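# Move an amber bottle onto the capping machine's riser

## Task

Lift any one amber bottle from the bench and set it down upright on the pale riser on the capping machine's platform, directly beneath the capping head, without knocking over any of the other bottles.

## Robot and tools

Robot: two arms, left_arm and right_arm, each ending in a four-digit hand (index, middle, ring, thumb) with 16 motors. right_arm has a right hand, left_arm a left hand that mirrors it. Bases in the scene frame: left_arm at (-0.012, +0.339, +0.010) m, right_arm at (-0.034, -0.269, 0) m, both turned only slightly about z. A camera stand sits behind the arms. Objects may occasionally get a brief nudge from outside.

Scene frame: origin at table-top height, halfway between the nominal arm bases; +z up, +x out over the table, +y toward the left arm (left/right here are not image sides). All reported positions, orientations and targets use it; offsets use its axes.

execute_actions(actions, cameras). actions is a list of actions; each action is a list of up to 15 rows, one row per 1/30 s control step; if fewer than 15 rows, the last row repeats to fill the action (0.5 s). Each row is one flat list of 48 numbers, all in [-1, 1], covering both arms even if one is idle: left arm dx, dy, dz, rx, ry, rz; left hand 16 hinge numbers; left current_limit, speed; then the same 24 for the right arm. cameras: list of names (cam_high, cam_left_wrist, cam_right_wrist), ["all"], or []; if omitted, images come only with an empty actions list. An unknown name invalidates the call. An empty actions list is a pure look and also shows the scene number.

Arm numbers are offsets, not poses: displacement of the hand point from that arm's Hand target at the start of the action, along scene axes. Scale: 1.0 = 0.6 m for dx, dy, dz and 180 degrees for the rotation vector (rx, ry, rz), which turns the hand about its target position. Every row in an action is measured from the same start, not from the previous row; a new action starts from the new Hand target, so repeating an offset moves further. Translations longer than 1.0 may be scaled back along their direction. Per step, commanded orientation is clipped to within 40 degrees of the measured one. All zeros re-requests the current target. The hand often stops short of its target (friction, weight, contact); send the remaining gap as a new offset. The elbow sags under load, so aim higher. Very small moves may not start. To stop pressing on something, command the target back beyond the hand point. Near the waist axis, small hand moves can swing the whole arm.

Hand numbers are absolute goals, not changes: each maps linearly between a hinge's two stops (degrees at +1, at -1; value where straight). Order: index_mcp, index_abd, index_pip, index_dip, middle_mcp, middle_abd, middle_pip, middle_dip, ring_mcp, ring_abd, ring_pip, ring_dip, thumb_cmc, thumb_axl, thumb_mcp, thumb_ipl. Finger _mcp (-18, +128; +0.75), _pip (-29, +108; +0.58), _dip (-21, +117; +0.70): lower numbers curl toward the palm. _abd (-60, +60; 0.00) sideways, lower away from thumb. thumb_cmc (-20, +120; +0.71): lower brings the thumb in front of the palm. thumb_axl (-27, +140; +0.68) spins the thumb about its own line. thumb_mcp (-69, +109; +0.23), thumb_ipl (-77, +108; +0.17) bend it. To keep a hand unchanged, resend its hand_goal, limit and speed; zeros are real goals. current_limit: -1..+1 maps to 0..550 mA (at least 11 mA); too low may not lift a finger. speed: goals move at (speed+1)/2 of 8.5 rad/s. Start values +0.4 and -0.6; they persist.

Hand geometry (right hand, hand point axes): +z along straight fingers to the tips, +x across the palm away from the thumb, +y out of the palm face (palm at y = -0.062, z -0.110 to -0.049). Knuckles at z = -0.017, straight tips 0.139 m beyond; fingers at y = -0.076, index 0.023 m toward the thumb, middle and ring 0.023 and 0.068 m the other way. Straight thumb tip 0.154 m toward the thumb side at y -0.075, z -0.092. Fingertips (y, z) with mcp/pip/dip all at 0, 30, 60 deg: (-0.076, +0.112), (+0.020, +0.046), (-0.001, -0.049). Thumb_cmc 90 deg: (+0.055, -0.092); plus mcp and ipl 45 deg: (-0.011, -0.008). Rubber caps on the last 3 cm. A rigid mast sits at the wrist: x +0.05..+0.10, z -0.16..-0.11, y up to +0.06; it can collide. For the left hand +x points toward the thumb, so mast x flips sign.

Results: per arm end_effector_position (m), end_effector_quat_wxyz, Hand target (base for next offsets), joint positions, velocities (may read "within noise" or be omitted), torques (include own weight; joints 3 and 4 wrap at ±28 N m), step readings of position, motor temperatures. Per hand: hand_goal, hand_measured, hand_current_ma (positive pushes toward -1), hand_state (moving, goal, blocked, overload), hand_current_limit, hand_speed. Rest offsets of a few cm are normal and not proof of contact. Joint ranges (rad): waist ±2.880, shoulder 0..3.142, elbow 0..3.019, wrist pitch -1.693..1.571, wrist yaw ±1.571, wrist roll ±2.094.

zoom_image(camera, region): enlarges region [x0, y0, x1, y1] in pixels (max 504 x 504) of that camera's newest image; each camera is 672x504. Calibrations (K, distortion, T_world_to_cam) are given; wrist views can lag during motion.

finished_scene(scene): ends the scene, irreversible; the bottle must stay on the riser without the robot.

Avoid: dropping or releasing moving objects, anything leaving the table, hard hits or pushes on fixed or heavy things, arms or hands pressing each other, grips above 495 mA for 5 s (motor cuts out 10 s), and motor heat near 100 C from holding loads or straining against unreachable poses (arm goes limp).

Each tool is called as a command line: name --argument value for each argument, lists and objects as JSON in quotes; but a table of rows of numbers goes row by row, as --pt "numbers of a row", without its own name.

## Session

execute_actions --actions '[]'

Scene clock: 0.00 s.
left_arm: end_effector_position=(+0.5018, +0.6542, +0.2992) hand_goal=(+0.754, +0.000, +0.576, +0.696, +0.754, +0.000, +0.576, +0.696, +0.754, +0.000, +0.576, +0.696, +0.714, +0.678, +0.226, +0.168) hand_measured=(+0.754, +0.000, +0.576, +0.696, +0.754, +0.000, +0.576, +0.696, +0.754, +0.000, +0.576, +0.696, +0.714, +0.678, +0.226, +0.168) hand_current_ma=(+0, +0, +0, +0, +0, +0, +0, +0, +0, +0, +0, +0, +0, +0, +0, +0) hand_state=(goal, goal, goal, goal, goal, goal, overload, goal, goal, goal, goal, goal, goal, goal, goal, goal) hand_current_limit=0.40 hand_speed=-0.60 end_effector_quat_wxyz=(+0.306, +0.301, +0.811, +0.397) | right_arm: end_effector_position=(+0.2000, -0.0316, +0.1368) hand_goal=(+0.754, +0.000, +0.576, +0.696, +0.754, +0.000, +0.576, +0.696, +0.754, +0.000, +0.576, +0.696, +0.714, +0.678, +0.226, +0.168) hand_measured=(+0.754, +0.000, +0.576, +0.696, +0.754, +0.000, +0.576, +0.696, +0.754, +0.000, +0.576, +0.696, +0.714, +0.678, +0.226, +0.168) hand_current_ma=(+0, +0, +0, +0, +0, +0, +0, +0, +0, +0, +0, +0, +0, +0, +0, +0) hand_state=(goal, goal, goal, goal, goal, goal, goal, goal, goal, goal, goal, goal, goal, goal, goal, goal) hand_current_limit=0.40 hand_speed=-0.60 end_effector_quat_wxyz=(-0.328, +0.514, +0.657, +0.443)
Joint positions: left_arm=[0.447 1.363 0.911 -0.072 -0.108 -0.364] | right_arm=[0.462 0.639 0.208 -0.262 -0.91 0.723]
Joint velocities: within noise
Joint torques (N m): no reading
Motor temperatures (°C): left_arm=[23 23 37 20 26 21] | right_arm=[24 22 36 22 23 22]
Heat: left arm: hottest elbow 37 °C; right arm: hottest elbow 36 °C.
Hand target: left_arm +0.5055, +0.6609, +0.3273; +0.318, +0.293, +0.799, +0.417 | right_arm +0.2072, -0.0233, +0.1649; -0.322, +0.492, +0.662, +0.465
camera_calibration:
cam_left_wrist: T_world_to_cam=[[0.302342, -0.900786, -0.311728, 0.496021], [-0.947663, -0.24886, -0.20001, 0.655771], [0.10259, 0.355884, -0.928882, 0.114591], [0, 0, 0, 1]] pos_world=[0.459726, 0.569222, 0.392226]
cam_right_wrist: T_world_to_cam=[[0.807867, -0.266384, -0.525728, -0.0640249], [-0.419759, -0.886224, -0.195983, 0.0310237], [-0.413706, 0.379008, -0.827769, 0.329095], [0, 0, 0, 1]] pos_world=[0.200895, -0.114291, 0.244835]

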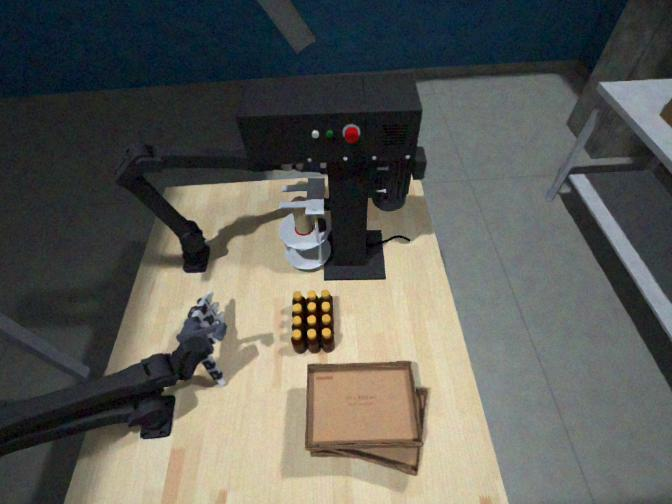

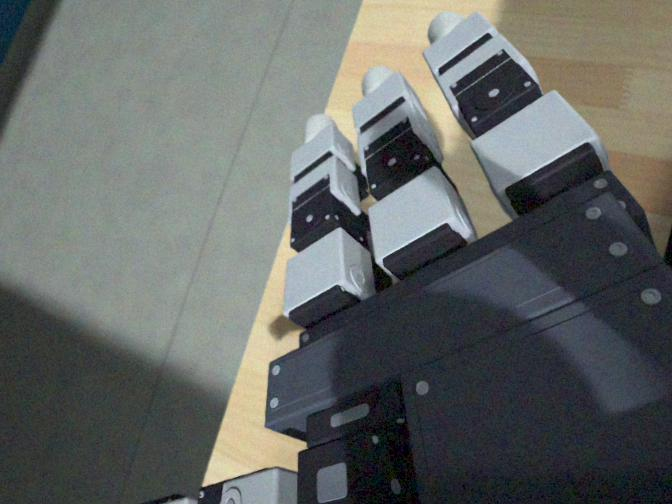

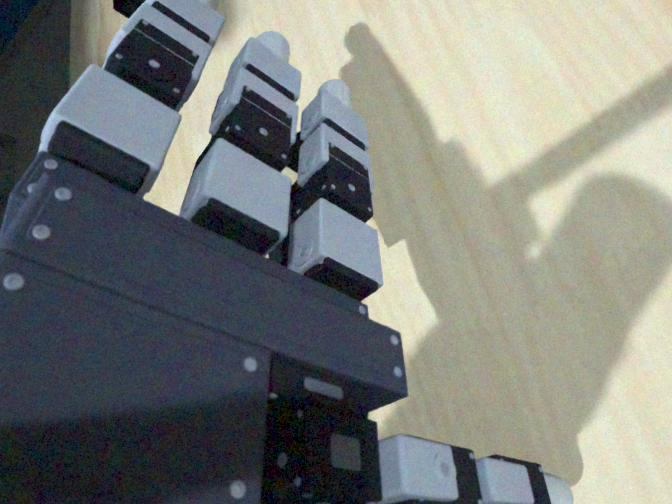

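zoom_image --camera "cam_high" --region '[230, 150, 420, 290]'

zoom_image --camera "cam_high" --region '[260, 270, 360, 370]'

Scaled by 2.653 from the camera's 672x504 image, which has a finer 960x720 frame.

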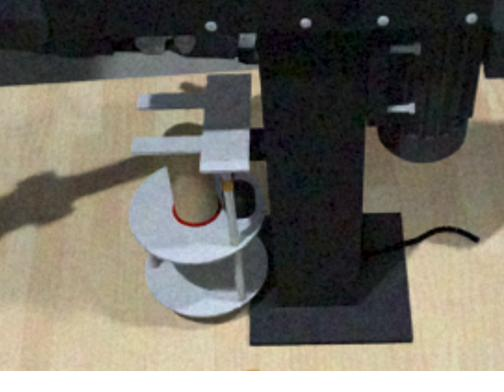

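Scaled by 5.040 from the camera's 672x504 image, which has a finer 960x720 frame.

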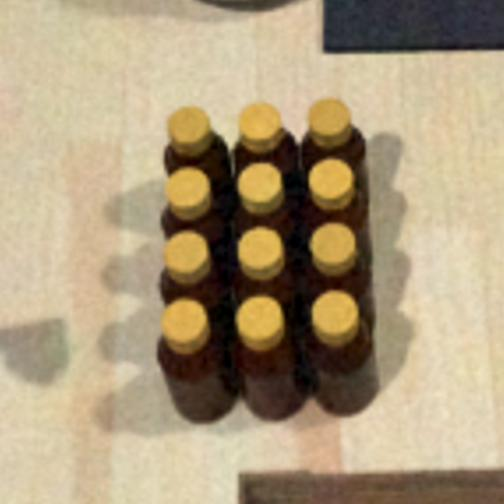

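execute_actions --actions '[[[0,0,0,0,0,0,0.75,0,0.58,0.7,0.75,0,0.58,0.7,0.75,0,0.58,0.7,0.71,0.68,0.23,0.17,0.4,-0.6,0,0,0.12,0,0,0,0.75,0.14,0.58,0.7,0.75,0,0.58,0.7,0.41,0,0.58,0.7,0.71,0.68,0.23,0.17,0.4,-0.6]],[[0,0,0,0,0,0,0.75,0,0.58,0.7,0.75,0,0.58,0.7,0.75,0,0.58,0.7,0.71,0.68,0.23,0.17,0.4,-0.6,0,-0.01,0.05,-0.0557,-0.0913,-0.0864,0.75,0.14,0.58,0.7,0.75,0,0.58,0.7,0.41,0,0.58,0.7,0.71,0.68,0.23,0.17,0.4,-0.6]],[[0,0,0,0,0,0,0.75,0,0.58,0.7,0.75,0,0.58,0.7,0.75,0,0.58,0.7,0.71,0.68,0.23,0.17,0.4,-0.6,0,-0.02,0.02,-0.0557,-0.0913,-0.0864,0.75,0.14,0.58,0.7,0.75,0,0.58,0.7,0.41,0,0.58,0.7,0.71,0.68,0.23,0.17,0.4,-0.6]],[[0,0,0,0,0,0,0.75,0,0.58,0.7,0.75,0,0.58,0.7,0.75,0,0.58,0.7,0.71,0.68,0.23,0.17,0.4,-0.6,0,-0.02,0,-0.0557,-0.0913,-0.0864,0.75,0.14,0.58,0.7,0.75,0,0.58,0.7,0.41,0,0.58,0.7,0.71,0.68,0.23,0.17,0.4,-0.6]],[[0,0,0,0,0,0,0.75,0,0.58,0.7,0.75,0,0.58,0.7,0.75,0,0.58,0.7,0.71,0.68,0.23,0.17,0.4,-0.6,0.02,-0.01,-0.02,-0.0557,-0.0913,-0.0864,0.75,0.14,0.58,0.7,0.75,0,0.58,0.7,0.41,0,0.58,0.7,0.71,0.68,0.23,0.17,0.4,-0.6]]]' --cameras '["cam_right_wrist","cam_high"]'

Scene clock: 141.87 s.
left_arm: end_effector_position=(+0.5018, +0.6542, +0.2992) hand_goal=(+0.750, +0.000, +0.580, +0.700, +0.750, +0.000, +0.580, +0.700, +0.750, +0.000, +0.580, +0.700, +0.710, +0.680, +0.230, +0.170) hand_measured=(+0.760, +0.000, +0.580, +0.698, +0.760, +0.000, +0.576, +0.698, +0.760, +0.000, +0.580, +0.698, +0.718, +0.678, +0.226, +0.168) hand_current_ma=(+11, +0, +0, -1, +11, +0, +0, -1, +11, +0, +0, -2, +9, -1, -5, -2) hand_state=(goal, goal, goal, goal, goal, goal, overload, goal, goal, goal, goal, goal, goal, goal, goal, goal) hand_current_limit=0.40 hand_speed=-0.60 end_effector_quat_wxyz=(+0.306, +0.301, +0.811, +0.397) | right_arm: end_effector_position=(+0.2173, -0.0599, +0.2617) hand_goal=(+0.750, +0.140, +0.580, +0.700, +0.750, +0.000, +0.580, +0.700, +0.410, +0.000, +0.580, +0.700, +0.710, +0.680, +0.230, +0.170) hand_measured=(+0.762, +0.142, +0.580, +0.698, +0.760, +0.002, +0.580, +0.698, +0.422, +0.002, +0.582, +0.698, +0.718, +0.678, +0.228, +0.168) hand_current_ma=(+26, +1, +1, -3, +21, +2, +1, -3, +27, +3, +1, -3, +14, -4, -4, -4) hand_state=(goal, goal, goal, goal, goal, goal, goal, goal, goal, goal, goal, goal, goal, goal, goal, goal) hand_current_limit=0.40 hand_speed=-0.60 end_effector_quat_wxyz=(+0.479, +0.530, +0.518, +0.470)
Joint positions: left_arm=[0.447 1.363 0.911 -0.072 -0.108 -0.364] | right_arm=[1.231 1.116 0.293 0.464 1.285 0.347]
Joint torques (N m): left_arm=[0.56 -9.17 11.12 2.86 -0.06 0.12] | right_arm=[0.56 -4.19 7.65 2.58 0.55 -0.32]
Motor temperatures (°C): left_arm=[23 25 50 20 24 21] | right_arm=[24 21 46 22 24 22]
Heat: left arm: hottest elbow 50 °C; right arm: hottest elbow 46 °C.
Hand target: left_arm +0.5055, +0.6609, +0.3273; +0.318, +0.293, +0.799, +0.417 | right_arm +0.2192, -0.0593, +0.2669; +0.499, +0.500, +0.501, +0.500
Off the commanded pose: left_arm 0.029 m, 3 deg | right_arm 0.006 m, 6 deg.
Step readings (end_effector_position of left_arm | right_arm):
0: (+0.5018, +0.6542, +0.2992) | (+0.2000, -0.0316, +0.1368)
1: (+0.5018, +0.6542, +0.2992) | (+0.1998, -0.0317, +0.1364)
2: (+0.5018, +0.6542, +0.2992) | (+0.1995, -0.0319, +0.1372)
4: (+0.5018, +0.6542, +0.2992) | (+0.1969, -0.0330, +0.1408)
8: (+0.5018, +0.6542, +0.2992) | (+0.1982, -0.0320, +0.1754)
15: (+0.5018, +0.6542, +0.2992) | (+0.2006, -0.0307, +0.2076)
16: (+0.5018, +0.6542, +0.2992) | (+0.2003, -0.0311, +0.2060)
17: (+0.5018, +0.6542, +0.2992) | (+0.2066, -0.0363, +0.2025)
19: (+0.5018, +0.6542, +0.2992) | (+0.2186, -0.0477, +0.2007)
23: (+0.5018, +0.6542, +0.2992) | (+0.2115, -0.0472, +0.2238)
30: (+0.5018, +0.6542, +0.2992) | (+0.1989, -0.0372, +0.2288)
31: (+0.5018, +0.6542, +0.2992) | (+0.1999, -0.0384, +0.2286)
32: (+0.5018, +0.6542, +0.2992) | (+0.2055, -0.0454, +0.2299)
34: (+0.5018, +0.6542, +0.2992) | (+0.2151, -0.0621, +0.2367)
38: (+0.5018, +0.6542, +0.2992) | (+0.2087, -0.0620, +0.2524)
45: (+0.5018, +0.6542, +0.2992) | (+0.2017, -0.0483, +0.2519)
46: (+0.5018, +0.6542, +0.2992) | (+0.2029, -0.0492, +0.2519)
47: (+0.5018, +0.6542, +0.2992) | (+0.2062, -0.0570, +0.2567)
49: (+0.5018, +0.6542, +0.2992) | (+0.2107, -0.0722, +0.2707)
53: (+0.5018, +0.6542, +0.2992) | (+0.2063, -0.0665, +0.2776)
60: (+0.5018, +0.6542, +0.2992) | (+0.2061, -0.0560, +0.2624)
61: (+0.5018, +0.6542, +0.2992) | (+0.2061, -0.0566, +0.2636)
62: (+0.5018, +0.6542, +0.2992) | (+0.2060, -0.0620, +0.2690)
64: (+0.5018, +0.6542, +0.2992) | (+0.2070, -0.0727, +0.2764)
68: (+0.5018, +0.6542, +0.2992) | (+0.2136, -0.0671, +0.2585)
75: (+0.5018, +0.6542, +0.2992) | (+0.2171, -0.0631, +0.2549)
camera_calibration:
cam_right_wrist: T_world_to_cam=[[0.0267818, -0.776496, 0.629552, -0.182953], [-0.804957, -0.390173, -0.447, 0.216799], [0.592728, -0.494791, -0.635496, 0.128963], [0, 0, 0, 1]] pos_world=[0.102974, 0.00633667, 0.294043]
Images, in order (width x height): cam_high 672x504, cam_right_wrist 672x504.

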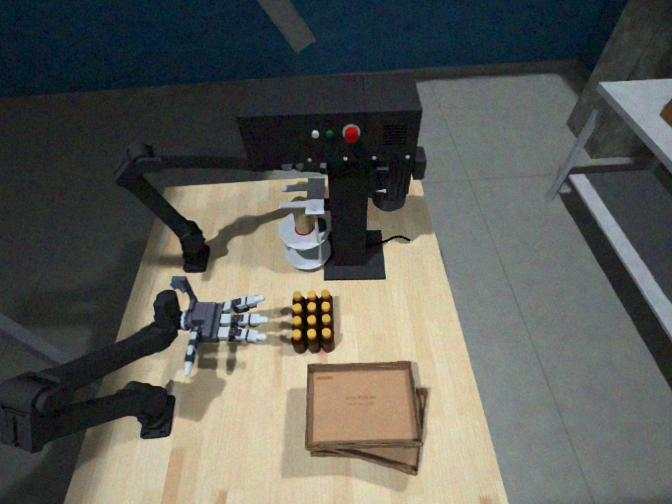

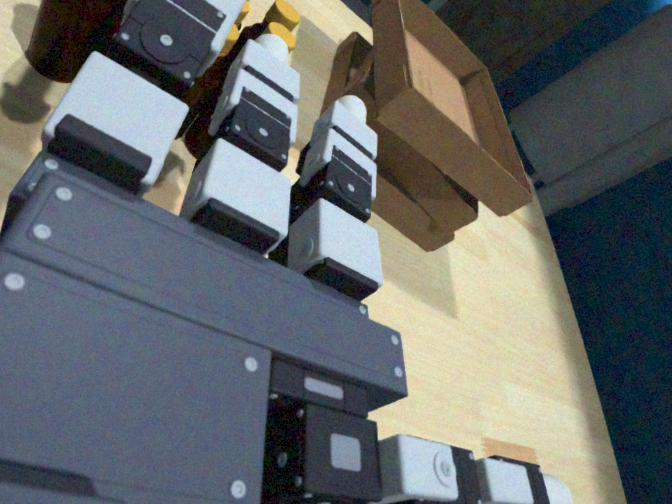

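zoom_image --camera "cam_high" --region '[180, 280, 350, 390]'

zoom_image --camera "cam_right_wrist" --region '[160, 0, 420, 230]'

Scaled by 2.965 from the camera's 672x504 image, which has a finer 960x720 frame.

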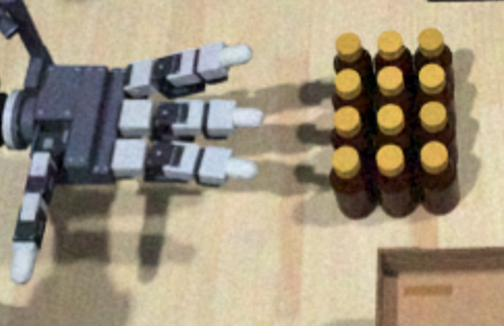

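Scaled by 1.938 from the camera's 672x504 image, which has a finer 960x720 frame.

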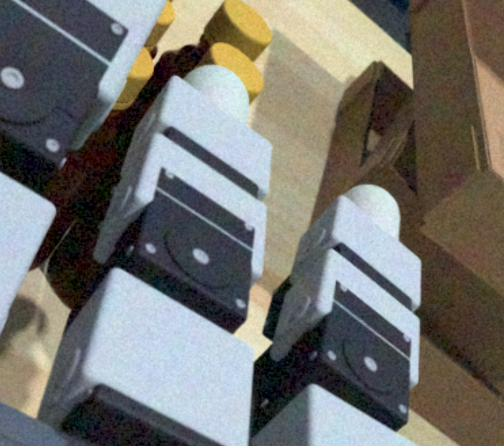

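execute_actions --actions '[[[0,0,0,0,0,0,0.75,0,0.58,0.7,0.75,0,0.58,0.7,0.75,0,0.58,0.7,0.71,0.68,0.23,0.17,0.4,-0.6,0.02,-0.006,-0.07,0,-0.02,0,0.75,0.14,0.58,0.7,0.75,0,0.58,0.7,0.41,0,0.58,0.7,0.71,0.68,0.23,0.17,0.4,-0.6]],[[0,0,0,0,0,0,0.75,0,0.58,0.7,0.75,0,0.58,0.7,0.75,0,0.58,0.7,0.71,0.68,0.23,0.17,0.4,-0.6,0.04,0,-0.067,0.0,0,0,0.75,0.14,0.58,0.7,0.75,0,0.58,0.7,0.41,0,0.58,0.7,0.71,0.68,0.23,0.17,0.4,-0.6]]]' --cameras '["cam_right_wrist","cam_high"]'

zoom_image --camera "cam_high" --region '[230, 280, 350, 370]'

zoom_image --camera "cam_right_wrist" --region '[160, 0, 420, 230]'

Scene clock: 171.00 s.
left_arm: end_effector_position=(+0.5018, +0.6542, +0.2992) hand_goal=(+0.750, +0.000, +0.580, +0.700, +0.750, +0.000, +0.580, +0.700, +0.750, +0.000, +0.580, +0.700, +0.710, +0.680, +0.230, +0.170) hand_measured=(+0.760, +0.000, +0.580, +0.698, +0.760, +0.000, +0.576, +0.698, +0.760, +0.000, +0.580, +0.698, +0.718, +0.678, +0.226, +0.168) hand_current_ma=(+11, +0, +0, -1, +11, +0, +0, -1, +11, +0, +0, -2, +9, -1, -5, -2) hand_state=(goal, goal, goal, goal, goal, goal, overload, goal, goal, goal, goal, goal, goal, goal, goal, goal) hand_current_limit=0.40 hand_speed=-0.60 end_effector_quat_wxyz=(+0.306, +0.301, +0.811, +0.397) | right_arm: end_effector_position=(+0.2515, -0.0674, +0.1779) hand_goal=(+0.750, +0.140, +0.580, +0.700, +0.750, +0.000, +0.580, +0.700, +0.410, +0.000, +0.580, +0.700, +0.710, +0.680, +0.230, +0.170) hand_measured=(+0.762, +0.142, +0.580, +0.698, +0.760, +0.002, +0.580, +0.698, +0.422, +0.002, +0.582, +0.698, +0.718, +0.678, +0.228, +0.168) hand_current_ma=(+26, +1, +1, -3, +21, +2, +1, -3, +27, +3, +1, -3, +14, -4, -3, -4) hand_state=(goal, goal, goal, goal, goal, goal, goal, goal, goal, goal, goal, goal, goal, goal, goal, goal) hand_current_limit=0.40 hand_speed=-0.60 end_effector_quat_wxyz=(+0.498, +0.503, +0.507, +0.492)
Joint positions: left_arm=[0.447 1.363 0.911 -0.072 -0.108 -0.364] | right_arm=[1.064 1.815 0.233 1.538 1.116 0.029]
Joint torques (N m): left_arm=[0.5 -9.17 11.12 2.86 -0.06 0.12] | right_arm=[0.56 -8.82 3.03 2.81 -0.05 -0.33]
Heat: left arm: hottest elbow 51 °C; right arm: hottest elbow 43 °C.
Hand target: left_arm +0.5055, +0.6609, +0.3273; +0.318, +0.293, +0.799, +0.417 | right_arm +0.2552, -0.0629, +0.1847; +0.514, +0.484, +0.485, +0.515
Off the commanded pose: left_arm 0.029 m, 3 deg | right_arm 0.009 m, 5 deg.
joint sent to its limit (right arm) — joint 4 (wrist pitch), upper limit. The joint targets are off in position and orientation.
Step readings (end_effector_position of left_arm | right_arm):
0: (+0.5018, +0.6542, +0.2992) | (+0.2173, -0.0599, +0.2617)
1: (+0.5018, +0.6542, +0.2992) | (+0.2172, -0.0601, +0.2620)
2: (+0.5018, +0.6542, +0.2992) | (+0.2171, -0.0604, +0.2611)
4: (+0.5018, +0.6542, +0.2992) | (+0.2177, -0.0597, +0.2524)
8: (+0.5018, +0.6542, +0.2992) | (+0.2222, -0.0616, +0.2262)
15: (+0.5018, +0.6542, +0.2992) | (+0.2292, -0.0667, +0.2173)
16: (+0.5018, +0.6542, +0.2992) | (+0.2298, -0.0661, +0.2182)
17: (+0.5018, +0.6542, +0.2992) | (+0.2309, -0.0643, +0.2168)
19: (+0.5018, +0.6542, +0.2992) | (+0.2347, -0.0605, +0.2078)
23: (+0.5018, +0.6542, +0.2992) | (+0.2443, -0.0612, +0.1836)
30: (+0.5018, +0.6542, +0.2992) | (+0.2518, -0.0701, +0.1741)
camera_calibration:
cam_right_wrist: T_world_to_cam=[[-0.0088587, -0.768186, 0.640166, -0.12937], [-0.759462, -0.411286, -0.504045, 0.201277], [0.650491, -0.490647, -0.579764, 0.0276411], [0, 0, 0, 1]] pos_world=[0.133736, -0.00303612, 0.200296]
Images, in order (width x height): cam_high 672x504, cam_right_wrist 672x504.

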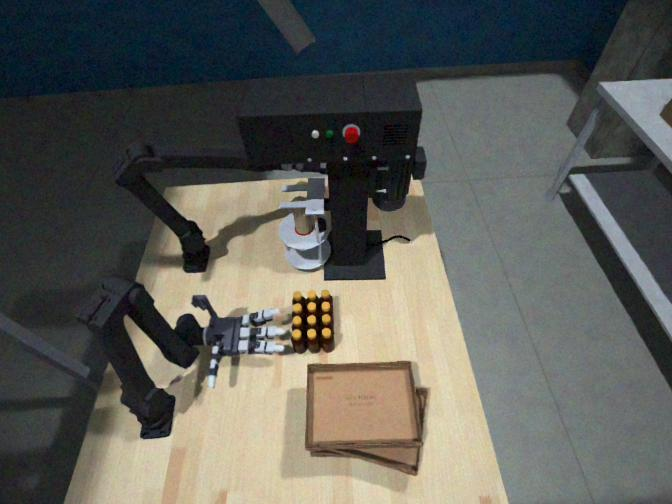

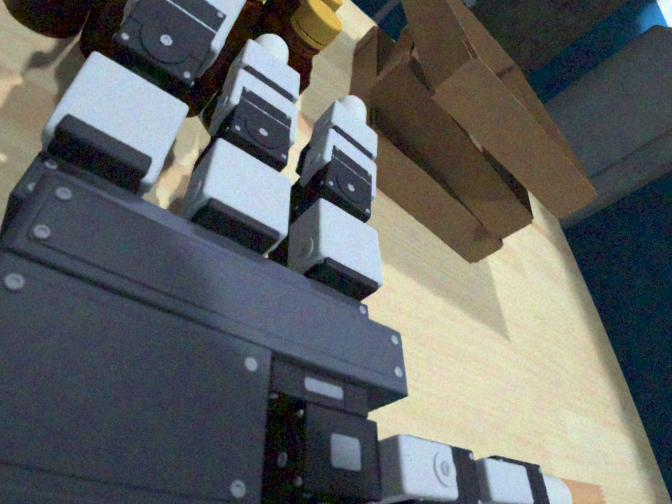

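Scaled by 4.200 from the camera's 672x504 image, which has a finer 960x720 frame.

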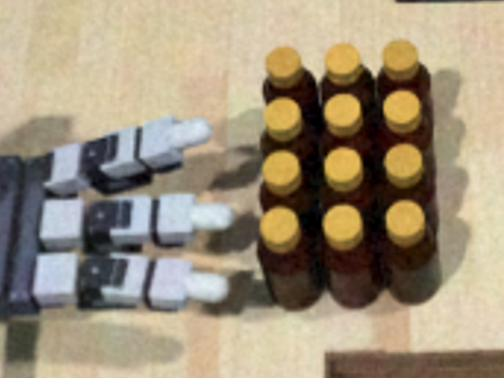

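Scaled by 1.938 from the camera's 672x504 image, which has a finer 960x720 frame.

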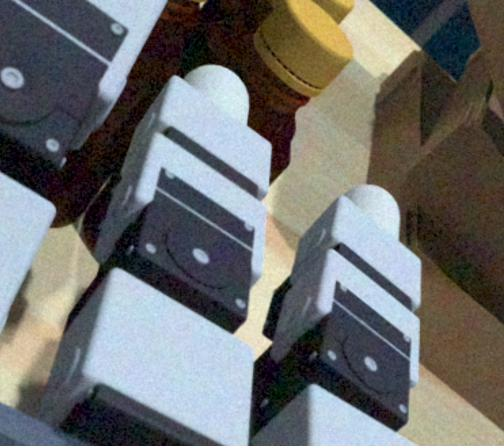

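execute_actions --actions '[[[0,0,0,0,0,0,0.75,0,0.58,0.7,0.75,0,0.58,0.7,0.75,0,0.58,0.7,0.71,0.68,0.23,0.17,0.4,-0.6,0.05,0,0,0,0,0,0.75,0.14,0.58,0.7,0.75,0,0.58,0.7,0.41,0,0.58,0.7,0.71,0.68,0.23,0.17,0.4,-0.6]],[[0,0,0,0,0,0,0.75,0,0.58,0.7,0.75,0,0.58,0.7,0.75,0,0.58,0.7,0.71,0.68,0.23,0.17,0.4,-0.6,0.034,0,0.0,0,0,0,0.75,0.14,0.58,0.7,0.75,0,0.58,0.7,0.41,0,0.58,0.7,0.71,0.68,0.23,0.17,0.4,-0.6]]]' --cameras '["cam_right_wrist","cam_high"]'

zoom_image --camera "cam_high" --region '[230, 280, 350, 370]'

zoom_image --camera "cam_right_wrist" --region '[180, 0, 420, 180]'

Scene clock: 196.13 s.
left_arm: end_effector_position=(+0.5018, +0.6542, +0.2992) hand_goal=(+0.750, +0.000, +0.580, +0.700, +0.750, +0.000, +0.580, +0.700, +0.750, +0.000, +0.580, +0.700, +0.710, +0.680, +0.230, +0.170) hand_measured=(+0.760, +0.000, +0.580, +0.698, +0.760, +0.000, +0.576, +0.698, +0.760, +0.000, +0.580, +0.698, +0.718, +0.678, +0.226, +0.168) hand_current_ma=(+11, +0, +0, -1, +11, +0, +0, -1, +11, +0, +0, -2, +9, -1, -5, -2) hand_state=(goal, goal, goal, goal, goal, goal, overload, goal, goal, goal, goal, goal, goal, goal, goal, goal) hand_current_limit=0.40 hand_speed=-0.60 end_effector_quat_wxyz=(+0.306, +0.301, +0.811, +0.397) | right_arm: end_effector_position=(+0.3023, -0.0665, +0.1765) hand_goal=(+0.750, +0.140, +0.580, +0.700, +0.750, +0.000, +0.580, +0.700, +0.410, +0.000, +0.580, +0.700, +0.710, +0.680, +0.230, +0.170) hand_measured=(+0.762, +0.140, +0.580, +0.698, +0.760, +0.000, +0.582, +0.698, +0.422, +0.002, +0.582, +0.698, +0.718, +0.678, +0.230, +0.168) hand_current_ma=(+26, +1, +1, -3, +21, -1, +2, -2, +27, +1, +1, -3, +14, -4, -1, -3) hand_state=(goal, goal, goal, goal, goal, goal, goal, goal, goal, goal, goal, goal, goal, goal, goal, goal) hand_current_limit=0.40 hand_speed=-0.60 end_effector_quat_wxyz=(+0.500, +0.497, +0.506, +0.497)
Joint positions: left_arm=[0.447 1.363 0.911 -0.072 -0.108 -0.364] | right_arm=[0.893 1.853 0.305 1.538 0.938 -0.003]
Joint torques (N m): left_arm=[0.56 -9.17 11.12 2.86 -0.06 0.12] | right_arm=[0.73 -9.99 3.74 2.97 -0.09 -0.32]
Motor temperatures (°C): left_arm=[23 25 51 21 24 21] | right_arm=[24 21 40 22 24 22]
Heat: left arm: hottest elbow 51 °C; right arm: hottest elbow 40 °C.
Hand target: left_arm +0.5055, +0.6609, +0.3273; +0.318, +0.293, +0.799, +0.417 | right_arm +0.3056, -0.0629, +0.1847; +0.514, +0.484, +0.485, +0.515
Off the commanded pose: left_arm 0.029 m, 3 deg | right_arm 0.010 m, 4 deg.
joint sent to its limit (right arm) — joint 4 (wrist pitch), upper limit. The joint targets are off in position and orientation.
Step readings (end_effector_position of left_arm | right_arm):
0: (+0.5018, +0.6542, +0.2992) | (+0.2515, -0.0673, +0.1779)
1: (+0.5018, +0.6542, +0.2992) | (+0.2516, -0.0670, +0.1779)
2: (+0.5018, +0.6542, +0.2992) | (+0.2519, -0.0655, +0.1781)
4: (+0.5018, +0.6542, +0.2992) | (+0.2582, -0.0605, +0.1771)
8: (+0.5018, +0.6542, +0.2992) | (+0.2752, -0.0636, +0.1782)
15: (+0.5018, +0.6542, +0.2992) | (+0.2826, -0.0687, +0.1775)
16: (+0.5018, +0.6542, +0.2992) | (+0.2828, -0.0676, +0.1775)
17: (+0.5018, +0.6542, +0.2992) | (+0.2830, -0.0662, +0.1770)
19: (+0.5018, +0.6542, +0.2992) | (+0.2855, -0.0614, +0.1770)
23: (+0.5018, +0.6542, +0.2992) | (+0.2946, -0.0633, +0.1764)
30: (+0.5018, +0.6542, +0.2992) | (+0.3022, -0.0668, +0.1765)
camera_calibration:
cam_right_wrist: T_world_to_cam=[[-0.011128, -0.767671, 0.640748, -0.126644], [-0.749474, -0.417786, -0.51356, 0.237734], [0.661941, -0.485939, -0.5707, -0.0105394], [0, 0, 0, 1]] pos_world=[0.183742, -0.00302056, 0.197223]
Images, in order (width x height): cam_high 672x504, cam_right_wrist 672x504.

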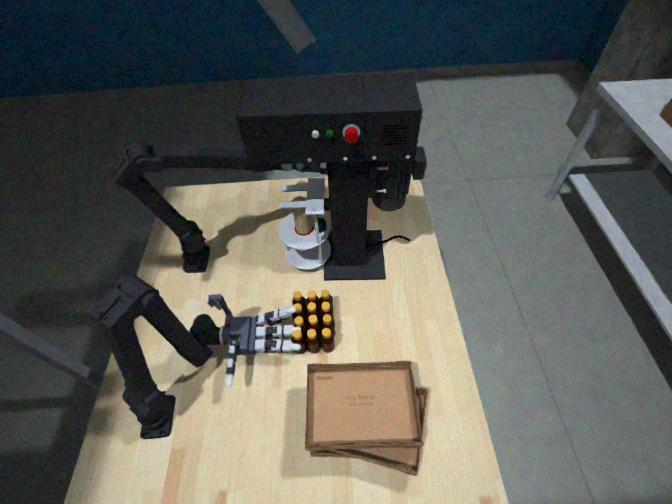

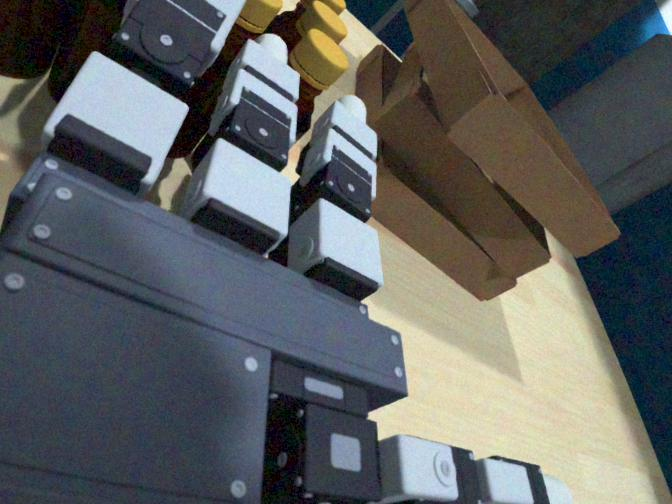

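Scaled by 4.200 from the camera's 672x504 image, which has a finer 960x720 frame.

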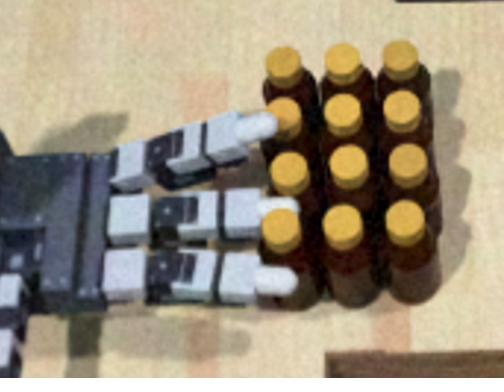

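Scaled by 2.100 from the camera's 672x504 image, which has a finer 960x720 frame.

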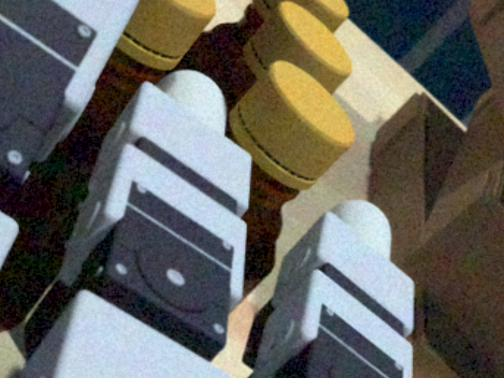

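execute_actions --actions '[[[0,0,0,0,0,0,0.75,0,0.58,0.7,0.75,0,0.58,0.7,0.75,0,0.58,0.7,0.71,0.68,0.23,0.17,0.4,-0.6,0,0,0,0,0,0,0.75,-0.1,0.58,0.7,0.75,0.05,0.58,0.7,0.41,0,0.58,0.7,0.71,0.68,0.23,0.17,0.4,-0.6]],[[0,0,0,0,0,0,0.75,0,0.58,0.7,0.75,0,0.58,0.7,0.75,0,0.58,0.7,0.71,0.68,0.23,0.17,0.4,-0.6,0,0,0,0.0,0,0,0.72,-0.28,0.58,0.7,0.72,0.22,0.58,0.7,0.41,0,0.58,0.7,0.71,0.68,0.23,0.17,0.45,-0.6]],[[0,0,0,0,0,0,0.75,0,0.58,0.7,0.75,0,0.58,0.7,0.75,0,0.58,0.7,0.71,0.68,0.23,0.17,0.4,-0.6,0,0,0.04,0.0,0,0,0.72,-0.28,0.58,0.7,0.72,0.22,0.58,0.7,0.41,0,0.58,0.7,0.71,0.68,0.23,0.17,0.45,-0.6]]]' --cameras '["cam_right_wrist","cam_high"]'

zoom_image --camera "cam_high" --region '[230, 280, 350, 370]'

Scene clock: 217.63 s.
left_arm: end_effector_position=(+0.5018, +0.6542, +0.2992) hand_goal=(+0.750, +0.000, +0.580, +0.700, +0.750, +0.000, +0.580, +0.700, +0.750, +0.000, +0.580, +0.700, +0.710, +0.680, +0.230, +0.170) hand_measured=(+0.760, +0.000, +0.580, +0.698, +0.760, +0.000, +0.576, +0.698, +0.760, +0.000, +0.580, +0.698, +0.718, +0.678, +0.226, +0.168) hand_current_ma=(+11, +0, +0, -1, +11, +0, +0, -1, +11, +0, +0, -2, +9, -1, -5, -2) hand_state=(goal, goal, goal, goal, goal, goal, overload, goal, goal, goal, goal, goal, goal, goal, goal, goal) hand_current_limit=0.40 hand_speed=-0.60 end_effector_quat_wxyz=(+0.306, +0.301, +0.811, +0.397) | right_arm: end_effector_position=(+0.3032, -0.0656, +0.1865) hand_goal=(+0.720, -0.280, +0.580, +0.700, +0.720, +0.220, +0.580, +0.700, +0.410, +0.000, +0.580, +0.700, +0.710, +0.680, +0.230, +0.170) hand_measured=(+0.760, -0.010, +0.598, +0.706, +0.760, +0.004, +0.602, +0.708, +0.422, +0.002, +0.582, +0.698, +0.718, +0.678, +0.230, +0.168) hand_current_ma=(+125, +399, +43, +12, +124, -399, +53, +16, +27, +1, +1, -3, +14, -4, -1, -3) hand_state=(blocked, blocked, goal, goal, blocked, blocked, blocked, goal, goal, goal, goal, goal, goal, goal, goal, goal) hand_current_limit=0.45 hand_speed=-0.60 end_effector_quat_wxyz=(+0.510, +0.489, +0.507, +0.494)
Joint positions: left_arm=[0.447 1.363 0.911 -0.072 -0.108 -0.364] | right_arm=[0.886 1.826 0.305 1.536 0.934 -0.046]
Joint torques (N m): left_arm=[0.56 -9.17 11.12 2.86 -0.06 0.12] | right_arm=[0.62 -13.68 3.69 2.7 -0.12 -0.4]
Heat: left arm: hottest elbow 51 °C; right arm: hottest elbow 39 °C.
Hand target: left_arm +0.5055, +0.6609, +0.3273; +0.318, +0.293, +0.799, +0.417 | right_arm +0.3056, -0.0629, +0.2087; +0.514, +0.484, +0.485, +0.515
Off the commanded pose: left_arm 0.029 m, 3 deg | right_arm 0.022 m, 4 deg.
Step readings (end_effector_position of left_arm | right_arm):
0: (+0.5018, +0.6542, +0.2992) | (+0.3023, -0.0665, +0.1765)
1: (+0.5018, +0.6542, +0.2992) | (+0.3023, -0.0665, +0.1765)
2: (+0.5018, +0.6542, +0.2992) | (+0.3020, -0.0656, +0.1765)
4: (+0.5018, +0.6542, +0.2992) | (+0.3017, -0.0653, +0.1765)
8: (+0.5018, +0.6542, +0.2992) | (+0.3011, -0.0667, +0.1765)
15: (+0.5018, +0.6542, +0.2992) | (+0.3011, -0.0667, +0.1765)
16: (+0.5018, +0.6542, +0.2992) | (+0.3011, -0.0667, +0.1765)
17: (+0.5018, +0.6542, +0.2992) | (+0.3012, -0.0664, +0.1765)
19: (+0.5018, +0.6542, +0.2992) | (+0.3012, -0.0664, +0.1760)
23: (+0.5018, +0.6542, +0.2992) | (+0.3012, -0.0666, +0.1760)
30: (+0.5018, +0.6542, +0.2992) | (+0.3012, -0.0666, +0.1760)
31: (+0.5018, +0.6542, +0.2992) | (+0.3012, -0.0666, +0.1760)
32: (+0.5018, +0.6542, +0.2992) | (+0.3012, -0.0661, +0.1761)
34: (+0.5018, +0.6542, +0.2992) | (+0.3016, -0.0651, +0.1765)
38: (+0.5018, +0.6542, +0.2992) | (+0.3022, -0.0651, +0.1820)
45: (+0.5018, +0.6542, +0.2992) | (+0.3034, -0.0668, +0.1864)
camera_calibration:
cam_right_wrist: T_world_to_cam=[[-0.0235429, -0.753459, 0.657074, -0.130817], [-0.742774, -0.426727, -0.515937, 0.241667], [0.669128, -0.500204, -0.549603, -0.0120032], [0, 0, 0, 1]] pos_world=[0.184456, -0.00144358, 0.204044]
Images, in order (width x height): cam_high 672x504, cam_right_wrist 672x504.

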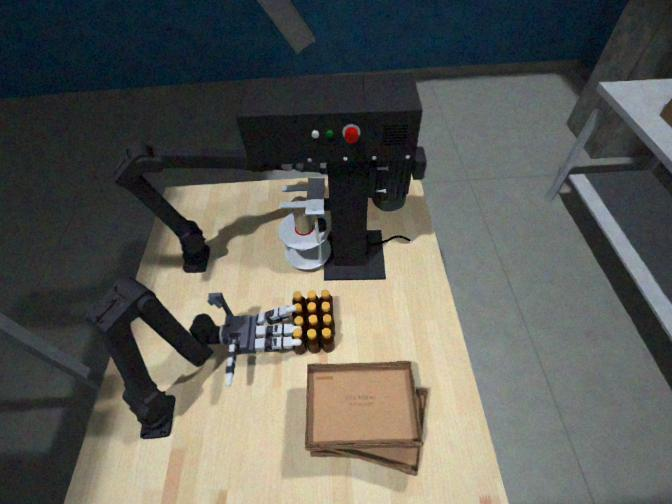

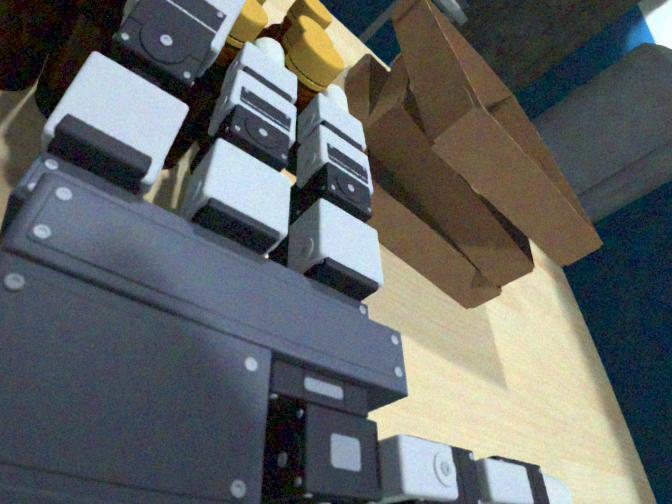

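Scaled by 4.200 from the camera's 672x504 image, which has a finer 960x720 frame.

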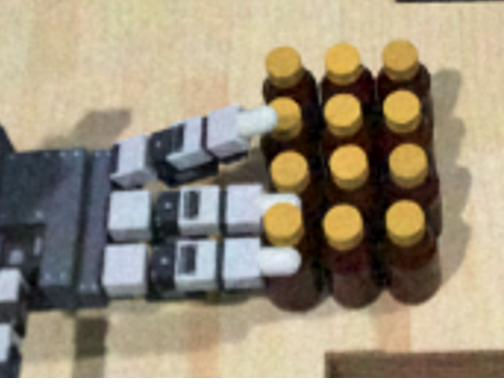

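execute_actions --actions '[[[0,0,0,0,0,0,0.75,0,0.58,0.7,0.75,0,0.58,0.7,0.75,0,0.58,0.7,0.71,0.68,0.23,0.17,0.4,-0.6,0,0,0.05,0,0,0,0.7,-0.28,0.58,0.7,0.7,0.22,0.58,0.7,0.41,0,0.58,0.7,0.71,0.68,0.23,0.17,0.45,-0.6]],[[0,0,0,0,0,0,0.75,0,0.58,0.7,0.75,0,0.58,0.7,0.75,0,0.58,0.7,0.71,0.68,0.23,0.17,0.4,-0.6,-0.09,0.008,0.083,0,0,0,0.7,-0.28,0.58,0.7,0.7,0.22,0.58,0.7,0.41,0,0.58,0.7,0.71,0.68,0.23,0.17,0.45,-0.6]],[[0,0,0,0,0,0,0.75,0,0.58,0.7,0.75,0,0.58,0.7,0.75,0,0.58,0.7,0.71,0.68,0.23,0.17,0.4,-0.6,-0.05,0.083,0.117,0,0,0.055,0.7,-0.28,0.58,0.7,0.7,0.22,0.58,0.7,0.6,0,0.58,0.7,0.71,0.68,0.23,0.17,0.45,-0.6]]]' --cameras '["cam_high"]'

Scene clock: 250.67 s.
left_arm: end_effector_position=(+0.5018, +0.6542, +0.2992) hand_goal=(+0.750, +0.000, +0.580, +0.700, +0.750, +0.000, +0.580, +0.700, +0.750, +0.000, +0.580, +0.700, +0.710, +0.680, +0.230, +0.170) hand_measured=(+0.760, +0.000, +0.580, +0.698, +0.760, +0.000, +0.576, +0.698, +0.760, +0.000, +0.580, +0.698, +0.718, +0.678, +0.226, +0.168) hand_current_ma=(+11, +0, +0, -1, +11, +0, +0, -1, +11, +0, +0, -2, +9, -1, -5, -2) hand_state=(goal, goal, goal, goal, goal, goal, overload, goal, goal, goal, goal, goal, goal, goal, goal, goal) hand_current_limit=0.40 hand_speed=-0.60 end_effector_quat_wxyz=(+0.306, +0.301, +0.811, +0.397) | right_arm: end_effector_position=(+0.2237, -0.0202, +0.3180) hand_goal=(+0.700, -0.280, +0.580, +0.700, +0.700, +0.220, +0.580, +0.700, +0.600, +0.000, +0.580, +0.700, +0.710, +0.680, +0.230, +0.170) hand_measured=(+0.754, -0.012, +0.606, +0.710, +0.748, +0.004, +0.608, +0.712, +0.608, +0.002, +0.582, +0.698, +0.718, +0.678, +0.230, +0.168) hand_current_ma=(+184, +399, +65, +21, +156, -399, +72, +27, +18, +1, +1, -3, +17, -4, -1, -3) hand_state=(blocked, blocked, blocked, goal, blocked, blocked, blocked, goal, goal, goal, goal, goal, goal, goal, goal, goal) hand_current_limit=0.45 hand_speed=-0.60 end_effector_quat_wxyz=(+0.491, +0.428, +0.555, +0.517)
Joint positions: left_arm=[0.447 1.363 0.911 -0.072 -0.108 -0.364] | right_arm=[1.174 1.097 0.3 0.835 1.07 -0.136]
Joint torques (N m): left_arm=[0.56 -9.17 11.12 2.86 -0.06 0.12] | right_arm=[3.02 -7.53 13.53 1.63 0.07 0.08]
Heat: left arm: hottest elbow 51 °C; right arm: hottest elbow 38 °C.
Hand target: left_arm +0.5055, +0.6609, +0.3273; +0.318, +0.293, +0.799, +0.417 | right_arm +0.2216, -0.0083, +0.3587; +0.468, +0.440, +0.525, +0.558
Off the commanded pose: left_arm 0.029 m, 3 deg | right_arm 0.042 m, 7 deg.
Step readings (end_effector_position of left_arm | right_arm):
0: (+0.5018, +0.6542, +0.2992) | (+0.3032, -0.0656, +0.1865)
1: (+0.5018, +0.6542, +0.2992) | (+0.3032, -0.0656, +0.1865)
2: (+0.5018, +0.6542, +0.2992) | (+0.3032, -0.0655, +0.1876)
4: (+0.5018, +0.6542, +0.2992) | (+0.3036, -0.0656, +0.1942)
8: (+0.5018, +0.6542, +0.2992) | (+0.3026, -0.0678, +0.2162)
15: (+0.5018, +0.6542, +0.2992) | (+0.3026, -0.0661, +0.2234)
16: (+0.5018, +0.6542, +0.2992) | (+0.3024, -0.0652, +0.2233)
17: (+0.5018, +0.6542, +0.2992) | (+0.3021, -0.0652, +0.2230)
19: (+0.5018, +0.6542, +0.2992) | (+0.2941, -0.0700, +0.2304)
23: (+0.5018, +0.6542, +0.2992) | (+0.2700, -0.0751, +0.2588)
30: (+0.5018, +0.6542, +0.2992) | (+0.2524, -0.0635, +0.2758)
31: (+0.5018, +0.6542, +0.2992) | (+0.2524, -0.0625, +0.2751)
32: (+0.5018, +0.6542, +0.2992) | (+0.2527, -0.0608, +0.2755)
34: (+0.5018, +0.6542, +0.2992) | (+0.2485, -0.0534, +0.2830)
38: (+0.5018, +0.6542, +0.2992) | (+0.2285, -0.0389, +0.3118)
45: (+0.5018, +0.6542, +0.2992) | (+0.2177, -0.0197, +0.3276)
Images, in order (width x height): cam_high 672x504.

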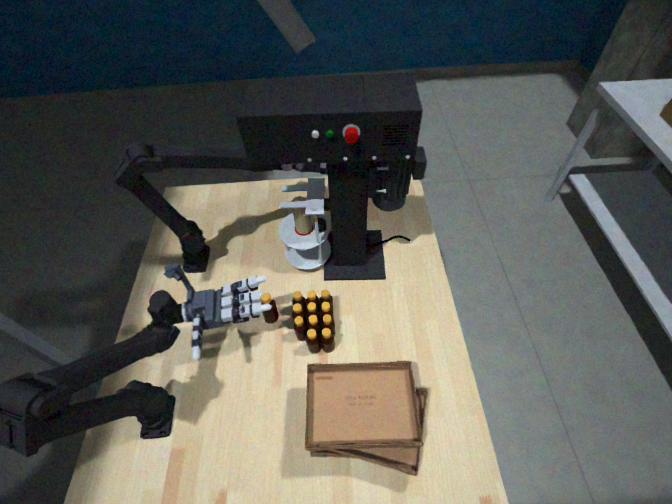

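execute_actions --actions '[[[0,0,0,0,0,0,0.75,0,0.58,0.7,0.75,0,0.58,0.7,0.75,0,0.58,0.7,0.71,0.68,0.23,0.17,0.4,-0.6,0,0.117,0.133,0.015,0.003,0.055,0.7,-0.28,0.58,0.7,0.7,0.22,0.58,0.7,0.75,0,0.58,0.7,0.71,0.68,0.23,0.17,0.45,-0.6]],[[0,0,0,0,0,0,0.75,0,0.58,0.7,0.75,0,0.58,0.7,0.75,0,0.58,0.7,0.71,0.68,0.23,0.17,0.4,-0.6,0.008,0.117,0.117,0,0,0.067,0.7,-0.28,0.58,0.7,0.7,0.22,0.58,0.7,0.75,0,0.58,0.7,0.71,0.68,0.23,0.17,0.45,-0.6]]]' --cameras '["cam_high"]'

zoom_image --camera "cam_high" --region '[180, 140, 360, 320]'

Scene clock: 259.23 s.
left_arm: end_effector_position=(+0.5018, +0.6542, +0.2992) hand_goal=(+0.750, +0.000, +0.580, +0.700, +0.750, +0.000, +0.580, +0.700, +0.750, +0.000, +0.580, +0.700, +0.710, +0.680, +0.230, +0.170) hand_measured=(+0.760, +0.000, +0.580, +0.698, +0.760, +0.000, +0.576, +0.698, +0.760, +0.000, +0.580, +0.698, +0.718, +0.678, +0.226, +0.168) hand_current_ma=(+11, +0, +0, -1, +11, +0, +0, -1, +11, +0, +0, -2, +9, -1, -5, -2) hand_state=(goal, goal, goal, goal, goal, goal, overload, goal, goal, goal, goal, goal, goal, goal, goal, goal) hand_current_limit=0.40 hand_speed=-0.60 end_effector_quat_wxyz=(+0.306, +0.301, +0.811, +0.397) | right_arm: end_effector_position=(+0.2175, +0.1401, +0.4456) hand_goal=(+0.700, -0.280, +0.580, +0.700, +0.700, +0.220, +0.580, +0.700, +0.750, +0.000, +0.580, +0.700, +0.710, +0.680, +0.230, +0.170) hand_measured=(+0.760, -0.012, +0.610, +0.712, +0.750, +0.004, +0.608, +0.712, +0.760, +0.000, +0.582, +0.698, +0.718, +0.678, +0.230, +0.168) hand_current_ma=(+206, +399, +79, +27, +163, -399, +70, +25, +24, +1, +2, -3, +18, -4, +0, -3) hand_state=(blocked, blocked, blocked, goal, blocked, blocked, blocked, goal, goal, goal, goal, goal, goal, goal, goal, goal) hand_current_limit=0.45 hand_speed=-0.60 end_effector_quat_wxyz=(+0.345, +0.327, +0.636, +0.607)
Joint positions: left_arm=[0.447 1.363 0.911 -0.072 -0.108 -0.364] | right_arm=[1.243 1.096 0.744 0.32 0.714 -0.02]
Joint torques (N m): left_arm=[0.56 -9.17 11.12 2.86 -0.06 0.13] | right_arm=[0.79 -9.93 17.4 2.15 -0.03 0.09]
Heat: left arm: hottest elbow 51 °C; right arm: hottest elbow 38 °C.
Hand target: left_arm +0.5055, +0.6609, +0.3273; +0.318, +0.293, +0.799, +0.417 | right_arm +0.2264, +0.1321, +0.5087; +0.339, +0.347, +0.590, +0.646
Off the commanded pose: left_arm 0.029 m, 3 deg | right_arm 0.064 m, 7 deg.
Step readings (end_effector_position of left_arm | right_arm):
0: (+0.5018, +0.6542, +0.2992) | (+0.2237, -0.0202, +0.3180)
1: (+0.5018, +0.6542, +0.2992) | (+0.2239, -0.0194, +0.3180)
2: (+0.5018, +0.6542, +0.2992) | (+0.2239, -0.0160, +0.3189)
4: (+0.5018, +0.6542, +0.2992) | (+0.2232, -0.0004, +0.3270)
8: (+0.5018, +0.6542, +0.2992) | (+0.2157, +0.0313, +0.3694)
15: (+0.5018, +0.6542, +0.2992) | (+0.2135, +0.0541, +0.4058)
16: (+0.5018, +0.6542, +0.2992) | (+0.2142, +0.0553, +0.4039)
17: (+0.5018, +0.6542, +0.2992) | (+0.2156, +0.0605, +0.4020)
19: (+0.5018, +0.6542, +0.2992) | (+0.2189, +0.0774, +0.4011)
23: (+0.5018, +0.6542, +0.2992) | (+0.2153, +0.1099, +0.4239)
30: (+0.5018, +0.6542, +0.2992) | (+0.2139, +0.1281, +0.4604)
Images, in order (width x height): cam_high 672x504.

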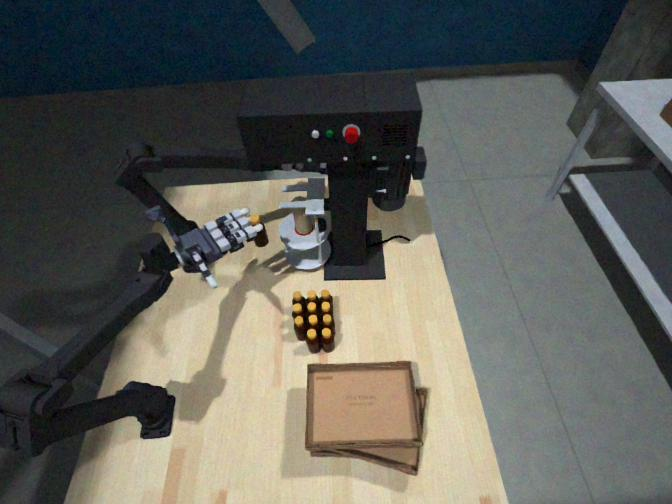

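Scaled by 2.800 from the camera's 672x504 image, which has a finer 960x720 frame.

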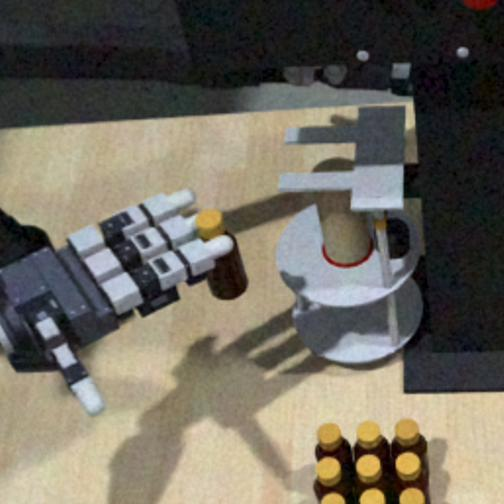

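execute_actions --actions '[[[0,0,0,0,0,0,0.75,0,0.58,0.7,0.75,0,0.58,0.7,0.75,0,0.58,0.7,0.71,0.68,0.23,0.17,0.4,-0.6,0.02,0.08,0.08,0.006,0.006,0.05,0.7,-0.28,0.58,0.7,0.7,0.22,0.58,0.7,0.75,0,0.58,0.7,0.71,0.68,0.23,0.17,0.45,-0.6]],[[0,0,0,0,0,0,0.75,0,0.58,0.7,0.75,0,0.58,0.7,0.75,0,0.58,0.7,0.71,0.68,0.23,0.17,0.4,-0.6,0,0.04,0.03,0,0,0.02,0.7,-0.28,0.58,0.7,0.7,0.22,0.58,0.7,0.75,0,0.58,0.7,0.71,0.68,0.23,0.17,0.45,-0.6]]]' --cameras '["cam_high"]'

zoom_image --camera "cam_high" --region '[230, 140, 350, 260]'

Scene clock: 276.73 s.
left_arm: end_effector_position=(+0.5018, +0.6542, +0.2992) hand_goal=(+0.750, +0.000, +0.580, +0.700, +0.750, +0.000, +0.580, +0.700, +0.750, +0.000, +0.580, +0.700, +0.710, +0.680, +0.230, +0.170) hand_measured=(+0.760, +0.000, +0.580, +0.698, +0.760, +0.000, +0.576, +0.698, +0.760, +0.000, +0.580, +0.698, +0.718, +0.678, +0.226, +0.168) hand_current_ma=(+11, +0, +0, -1, +11, +0, +0, -1, +11, +0, +0, -2, +9, -1, -5, -2) hand_state=(goal, goal, goal, goal, goal, goal, overload, goal, goal, goal, goal, goal, goal, goal, goal, goal) hand_current_limit=0.40 hand_speed=-0.60 end_effector_quat_wxyz=(+0.306, +0.301, +0.811, +0.397) | right_arm: end_effector_position=(+0.2321, +0.2122, +0.4969) hand_goal=(+0.700, -0.280, +0.580, +0.700, +0.700, +0.220, +0.580, +0.700, +0.750, +0.000, +0.580, +0.700, +0.710, +0.680, +0.230, +0.170) hand_measured=(+0.762, -0.012, +0.610, +0.714, +0.754, +0.004, +0.610, +0.714, +0.760, +0.000, +0.582, +0.698, +0.718, +0.678, +0.230, +0.168) hand_current_ma=(+214, +399, +80, +28, +181, -399, +81, +29, +24, +1, +2, -3, +18, -4, +0, -3) hand_state=(blocked, blocked, blocked, goal, blocked, blocked, blocked, goal, goal, goal, goal, goal, goal, goal, goal, goal) hand_current_limit=0.45 hand_speed=-0.60 end_effector_quat_wxyz=(+0.260, +0.279, +0.672, +0.635)
Joint positions: left_arm=[0.447 1.363 0.911 -0.072 -0.108 -0.364] | right_arm=[1.199 1.188 0.977 0.146 0.46 0.034]
Joint torques (N m): left_arm=[0.56 -9.17 11.12 2.88 -0.06 0.12] | right_arm=[0.5 -12.16 19.07 2.29 -0.04 0.09]
Heat: left arm: hottest elbow 52 °C; right arm: hottest elbow 41 °C.
Hand target: left_arm +0.5055, +0.6609, +0.3273; +0.318, +0.293, +0.799, +0.417 | right_arm +0.2384, +0.2041, +0.5747; +0.257, +0.290, +0.622, +0.681
Off the commanded pose: left_arm 0.029 m, 3 deg | right_arm 0.078 m, 8 deg.
Step readings (end_effector_position of left_arm | right_arm):
0: (+0.5018, +0.6542, +0.2992) | (+0.2175, +0.1401, +0.4456)
1: (+0.5018, +0.6542, +0.2992) | (+0.2175, +0.1403, +0.4453)
2: (+0.5018, +0.6542, +0.2992) | (+0.2178, +0.1430, +0.4460)
4: (+0.5018, +0.6542, +0.2992) | (+0.2210, +0.1537, +0.4487)
8: (+0.5018, +0.6542, +0.2992) | (+0.2239, +0.1716, +0.4696)
15: (+0.5018, +0.6542, +0.2992) | (+0.2236, +0.1835, +0.4966)
16: (+0.5018, +0.6542, +0.2992) | (+0.2244, +0.1839, +0.4973)
17: (+0.5018, +0.6542, +0.2992) | (+0.2249, +0.1864, +0.4955)
19: (+0.5018, +0.6542, +0.2992) | (+0.2268, +0.1934, +0.4950)
23: (+0.5018, +0.6542, +0.2992) | (+0.2316, +0.2074, +0.4932)
30: (+0.5018, +0.6542, +0.2992) | (+0.2326, +0.2118, +0.4946)
Images, in order (width x height): cam_high 672x504.

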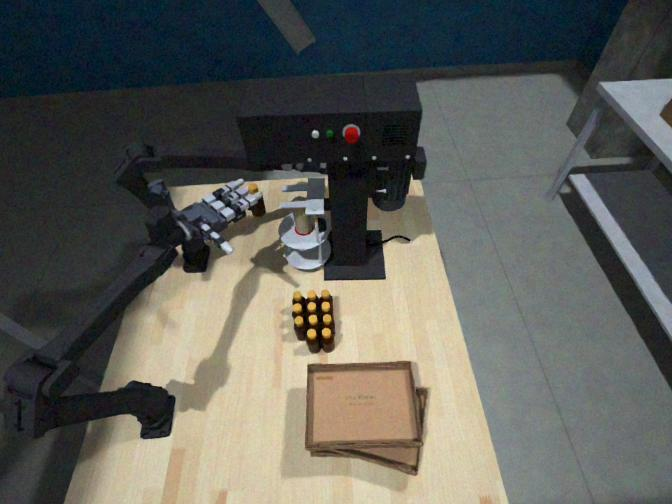

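Scaled by 4.200 from the camera's 672x504 image, which has a finer 960x720 frame.

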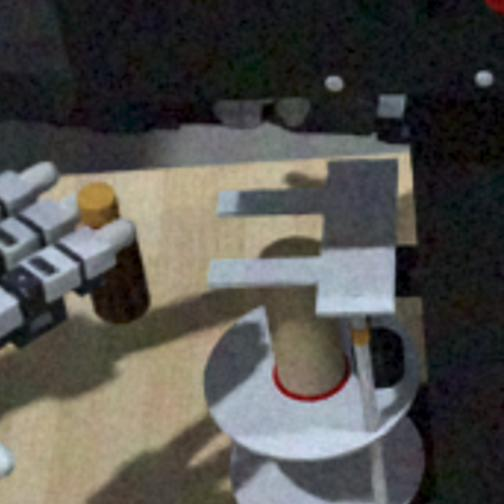

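execute_actions --actions '[[[0,0,0,0,0,0,0.75,0,0.58,0.7,0.75,0,0.58,0.7,0.75,0,0.58,0.7,0.71,0.68,0.23,0.17,0.4,-0.6,0.028,0.045,0.03,0.018,-0.018,0,0.7,-0.28,0.58,0.7,0.7,0.22,0.58,0.7,0.75,0,0.58,0.7,0.71,0.68,0.23,0.17,0.45,-0.6]]]' --cameras '["cam_high"]'

zoom_image --camera "cam_high" --region '[230, 140, 350, 260]'

Scene clock: 309.37 s.
left_arm: end_effector_position=(+0.5018, +0.6542, +0.2992) hand_goal=(+0.750, +0.000, +0.580, +0.700, +0.750, +0.000, +0.580, +0.700, +0.750, +0.000, +0.580, +0.700, +0.710, +0.680, +0.230, +0.170) hand_measured=(+0.760, +0.000, +0.580, +0.698, +0.760, +0.000, +0.576, +0.698, +0.760, +0.000, +0.580, +0.698, +0.718, +0.678, +0.226, +0.168) hand_current_ma=(+11, +0, +0, -1, +11, +0, +0, -1, +11, +0, +0, -2, +9, -1, -5, -2) hand_state=(goal, goal, goal, goal, goal, goal, overload, goal, goal, goal, goal, goal, goal, goal, goal, goal) hand_current_limit=0.40 hand_speed=-0.60 end_effector_quat_wxyz=(+0.306, +0.301, +0.811, +0.397) | right_arm: end_effector_position=(+0.2473, +0.2441, +0.4981) hand_goal=(+0.700, -0.280, +0.580, +0.700, +0.700, +0.220, +0.580, +0.700, +0.750, +0.000, +0.580, +0.700, +0.710, +0.680, +0.230, +0.170) hand_measured=(+0.762, -0.012, +0.610, +0.712, +0.754, +0.004, +0.610, +0.714, +0.760, +0.000, +0.582, +0.698, +0.718, +0.678, +0.230, +0.168) hand_current_ma=(+214, +399, +80, +28, +179, -399, +80, +29, +24, +1, +2, -3, +18, -4, +0, -3) hand_state=(blocked, blocked, blocked, goal, blocked, blocked, blocked, goal, goal, goal, goal, goal, goal, goal, goal, goal) hand_current_limit=0.45 hand_speed=-0.60 end_effector_quat_wxyz=(+0.255, +0.276, +0.664, +0.646)
Joint positions: left_arm=[0.447 1.363 0.911 -0.072 -0.108 -0.364] | right_arm=[1.185 1.289 1.049 0.203 0.435 0.034]
Joint torques (N m): left_arm=[0.56 -9.17 11.12 2.86 -0.06 0.12] | right_arm=[0.56 -14.39 18.97 4.42 -0.05 -0.31]
Motor temperatures (°C): left_arm=[23 26 52 21 23 21] | right_arm=[24 22 54 22 24 22]
Heat: left arm: hottest elbow 52 °C; right arm: hottest elbow 54 °C.
Hand target: left_arm +0.5055, +0.6609, +0.3273; +0.318, +0.293, +0.799, +0.417 | right_arm +0.2552, +0.2311, +0.5927; +0.267, +0.277, +0.595, +0.706
Off the commanded pose: left_arm 0.029 m, 3 deg | right_arm 0.096 m, 11 deg.
Step readings (end_effector_position of left_arm | right_arm):
0: (+0.5018, +0.6542, +0.2992) | (+0.2321, +0.2122, +0.4969)
1: (+0.5018, +0.6542, +0.2992) | (+0.2319, +0.2125, +0.4969)
2: (+0.5018, +0.6542, +0.2992) | (+0.2326, +0.2128, +0.4970)
4: (+0.5018, +0.6542, +0.2992) | (+0.2346, +0.2180, +0.4994)
8: (+0.5018, +0.6542, +0.2992) | (+0.2424, +0.2340, +0.5009)
15: (+0.5018, +0.6542, +0.2992) | (+0.2473, +0.2442, +0.4947)
Images, in order (width x height): cam_high 672x504.

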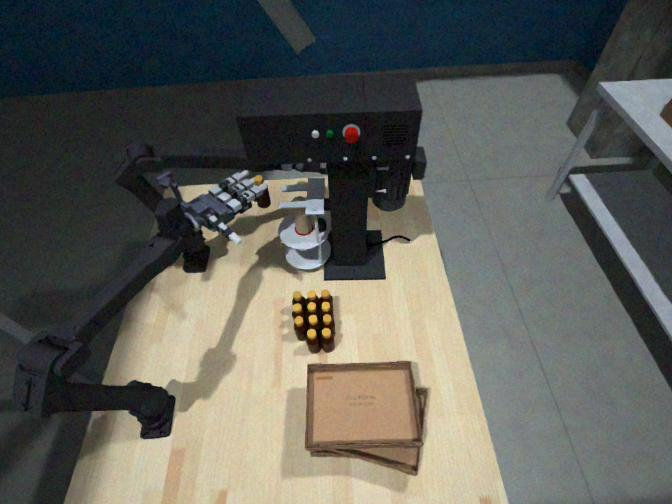

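Scaled by 4.200 from the camera's 672x504 image, which has a finer 960x720 frame.

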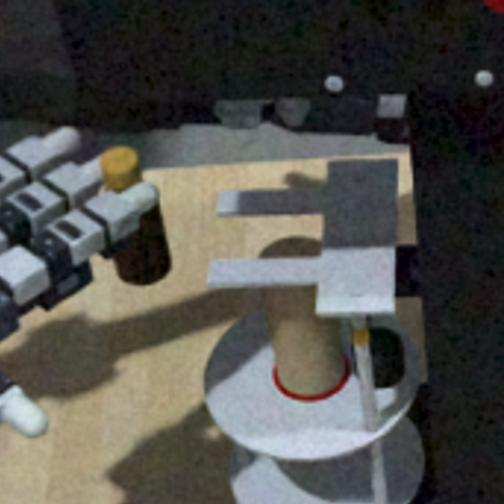

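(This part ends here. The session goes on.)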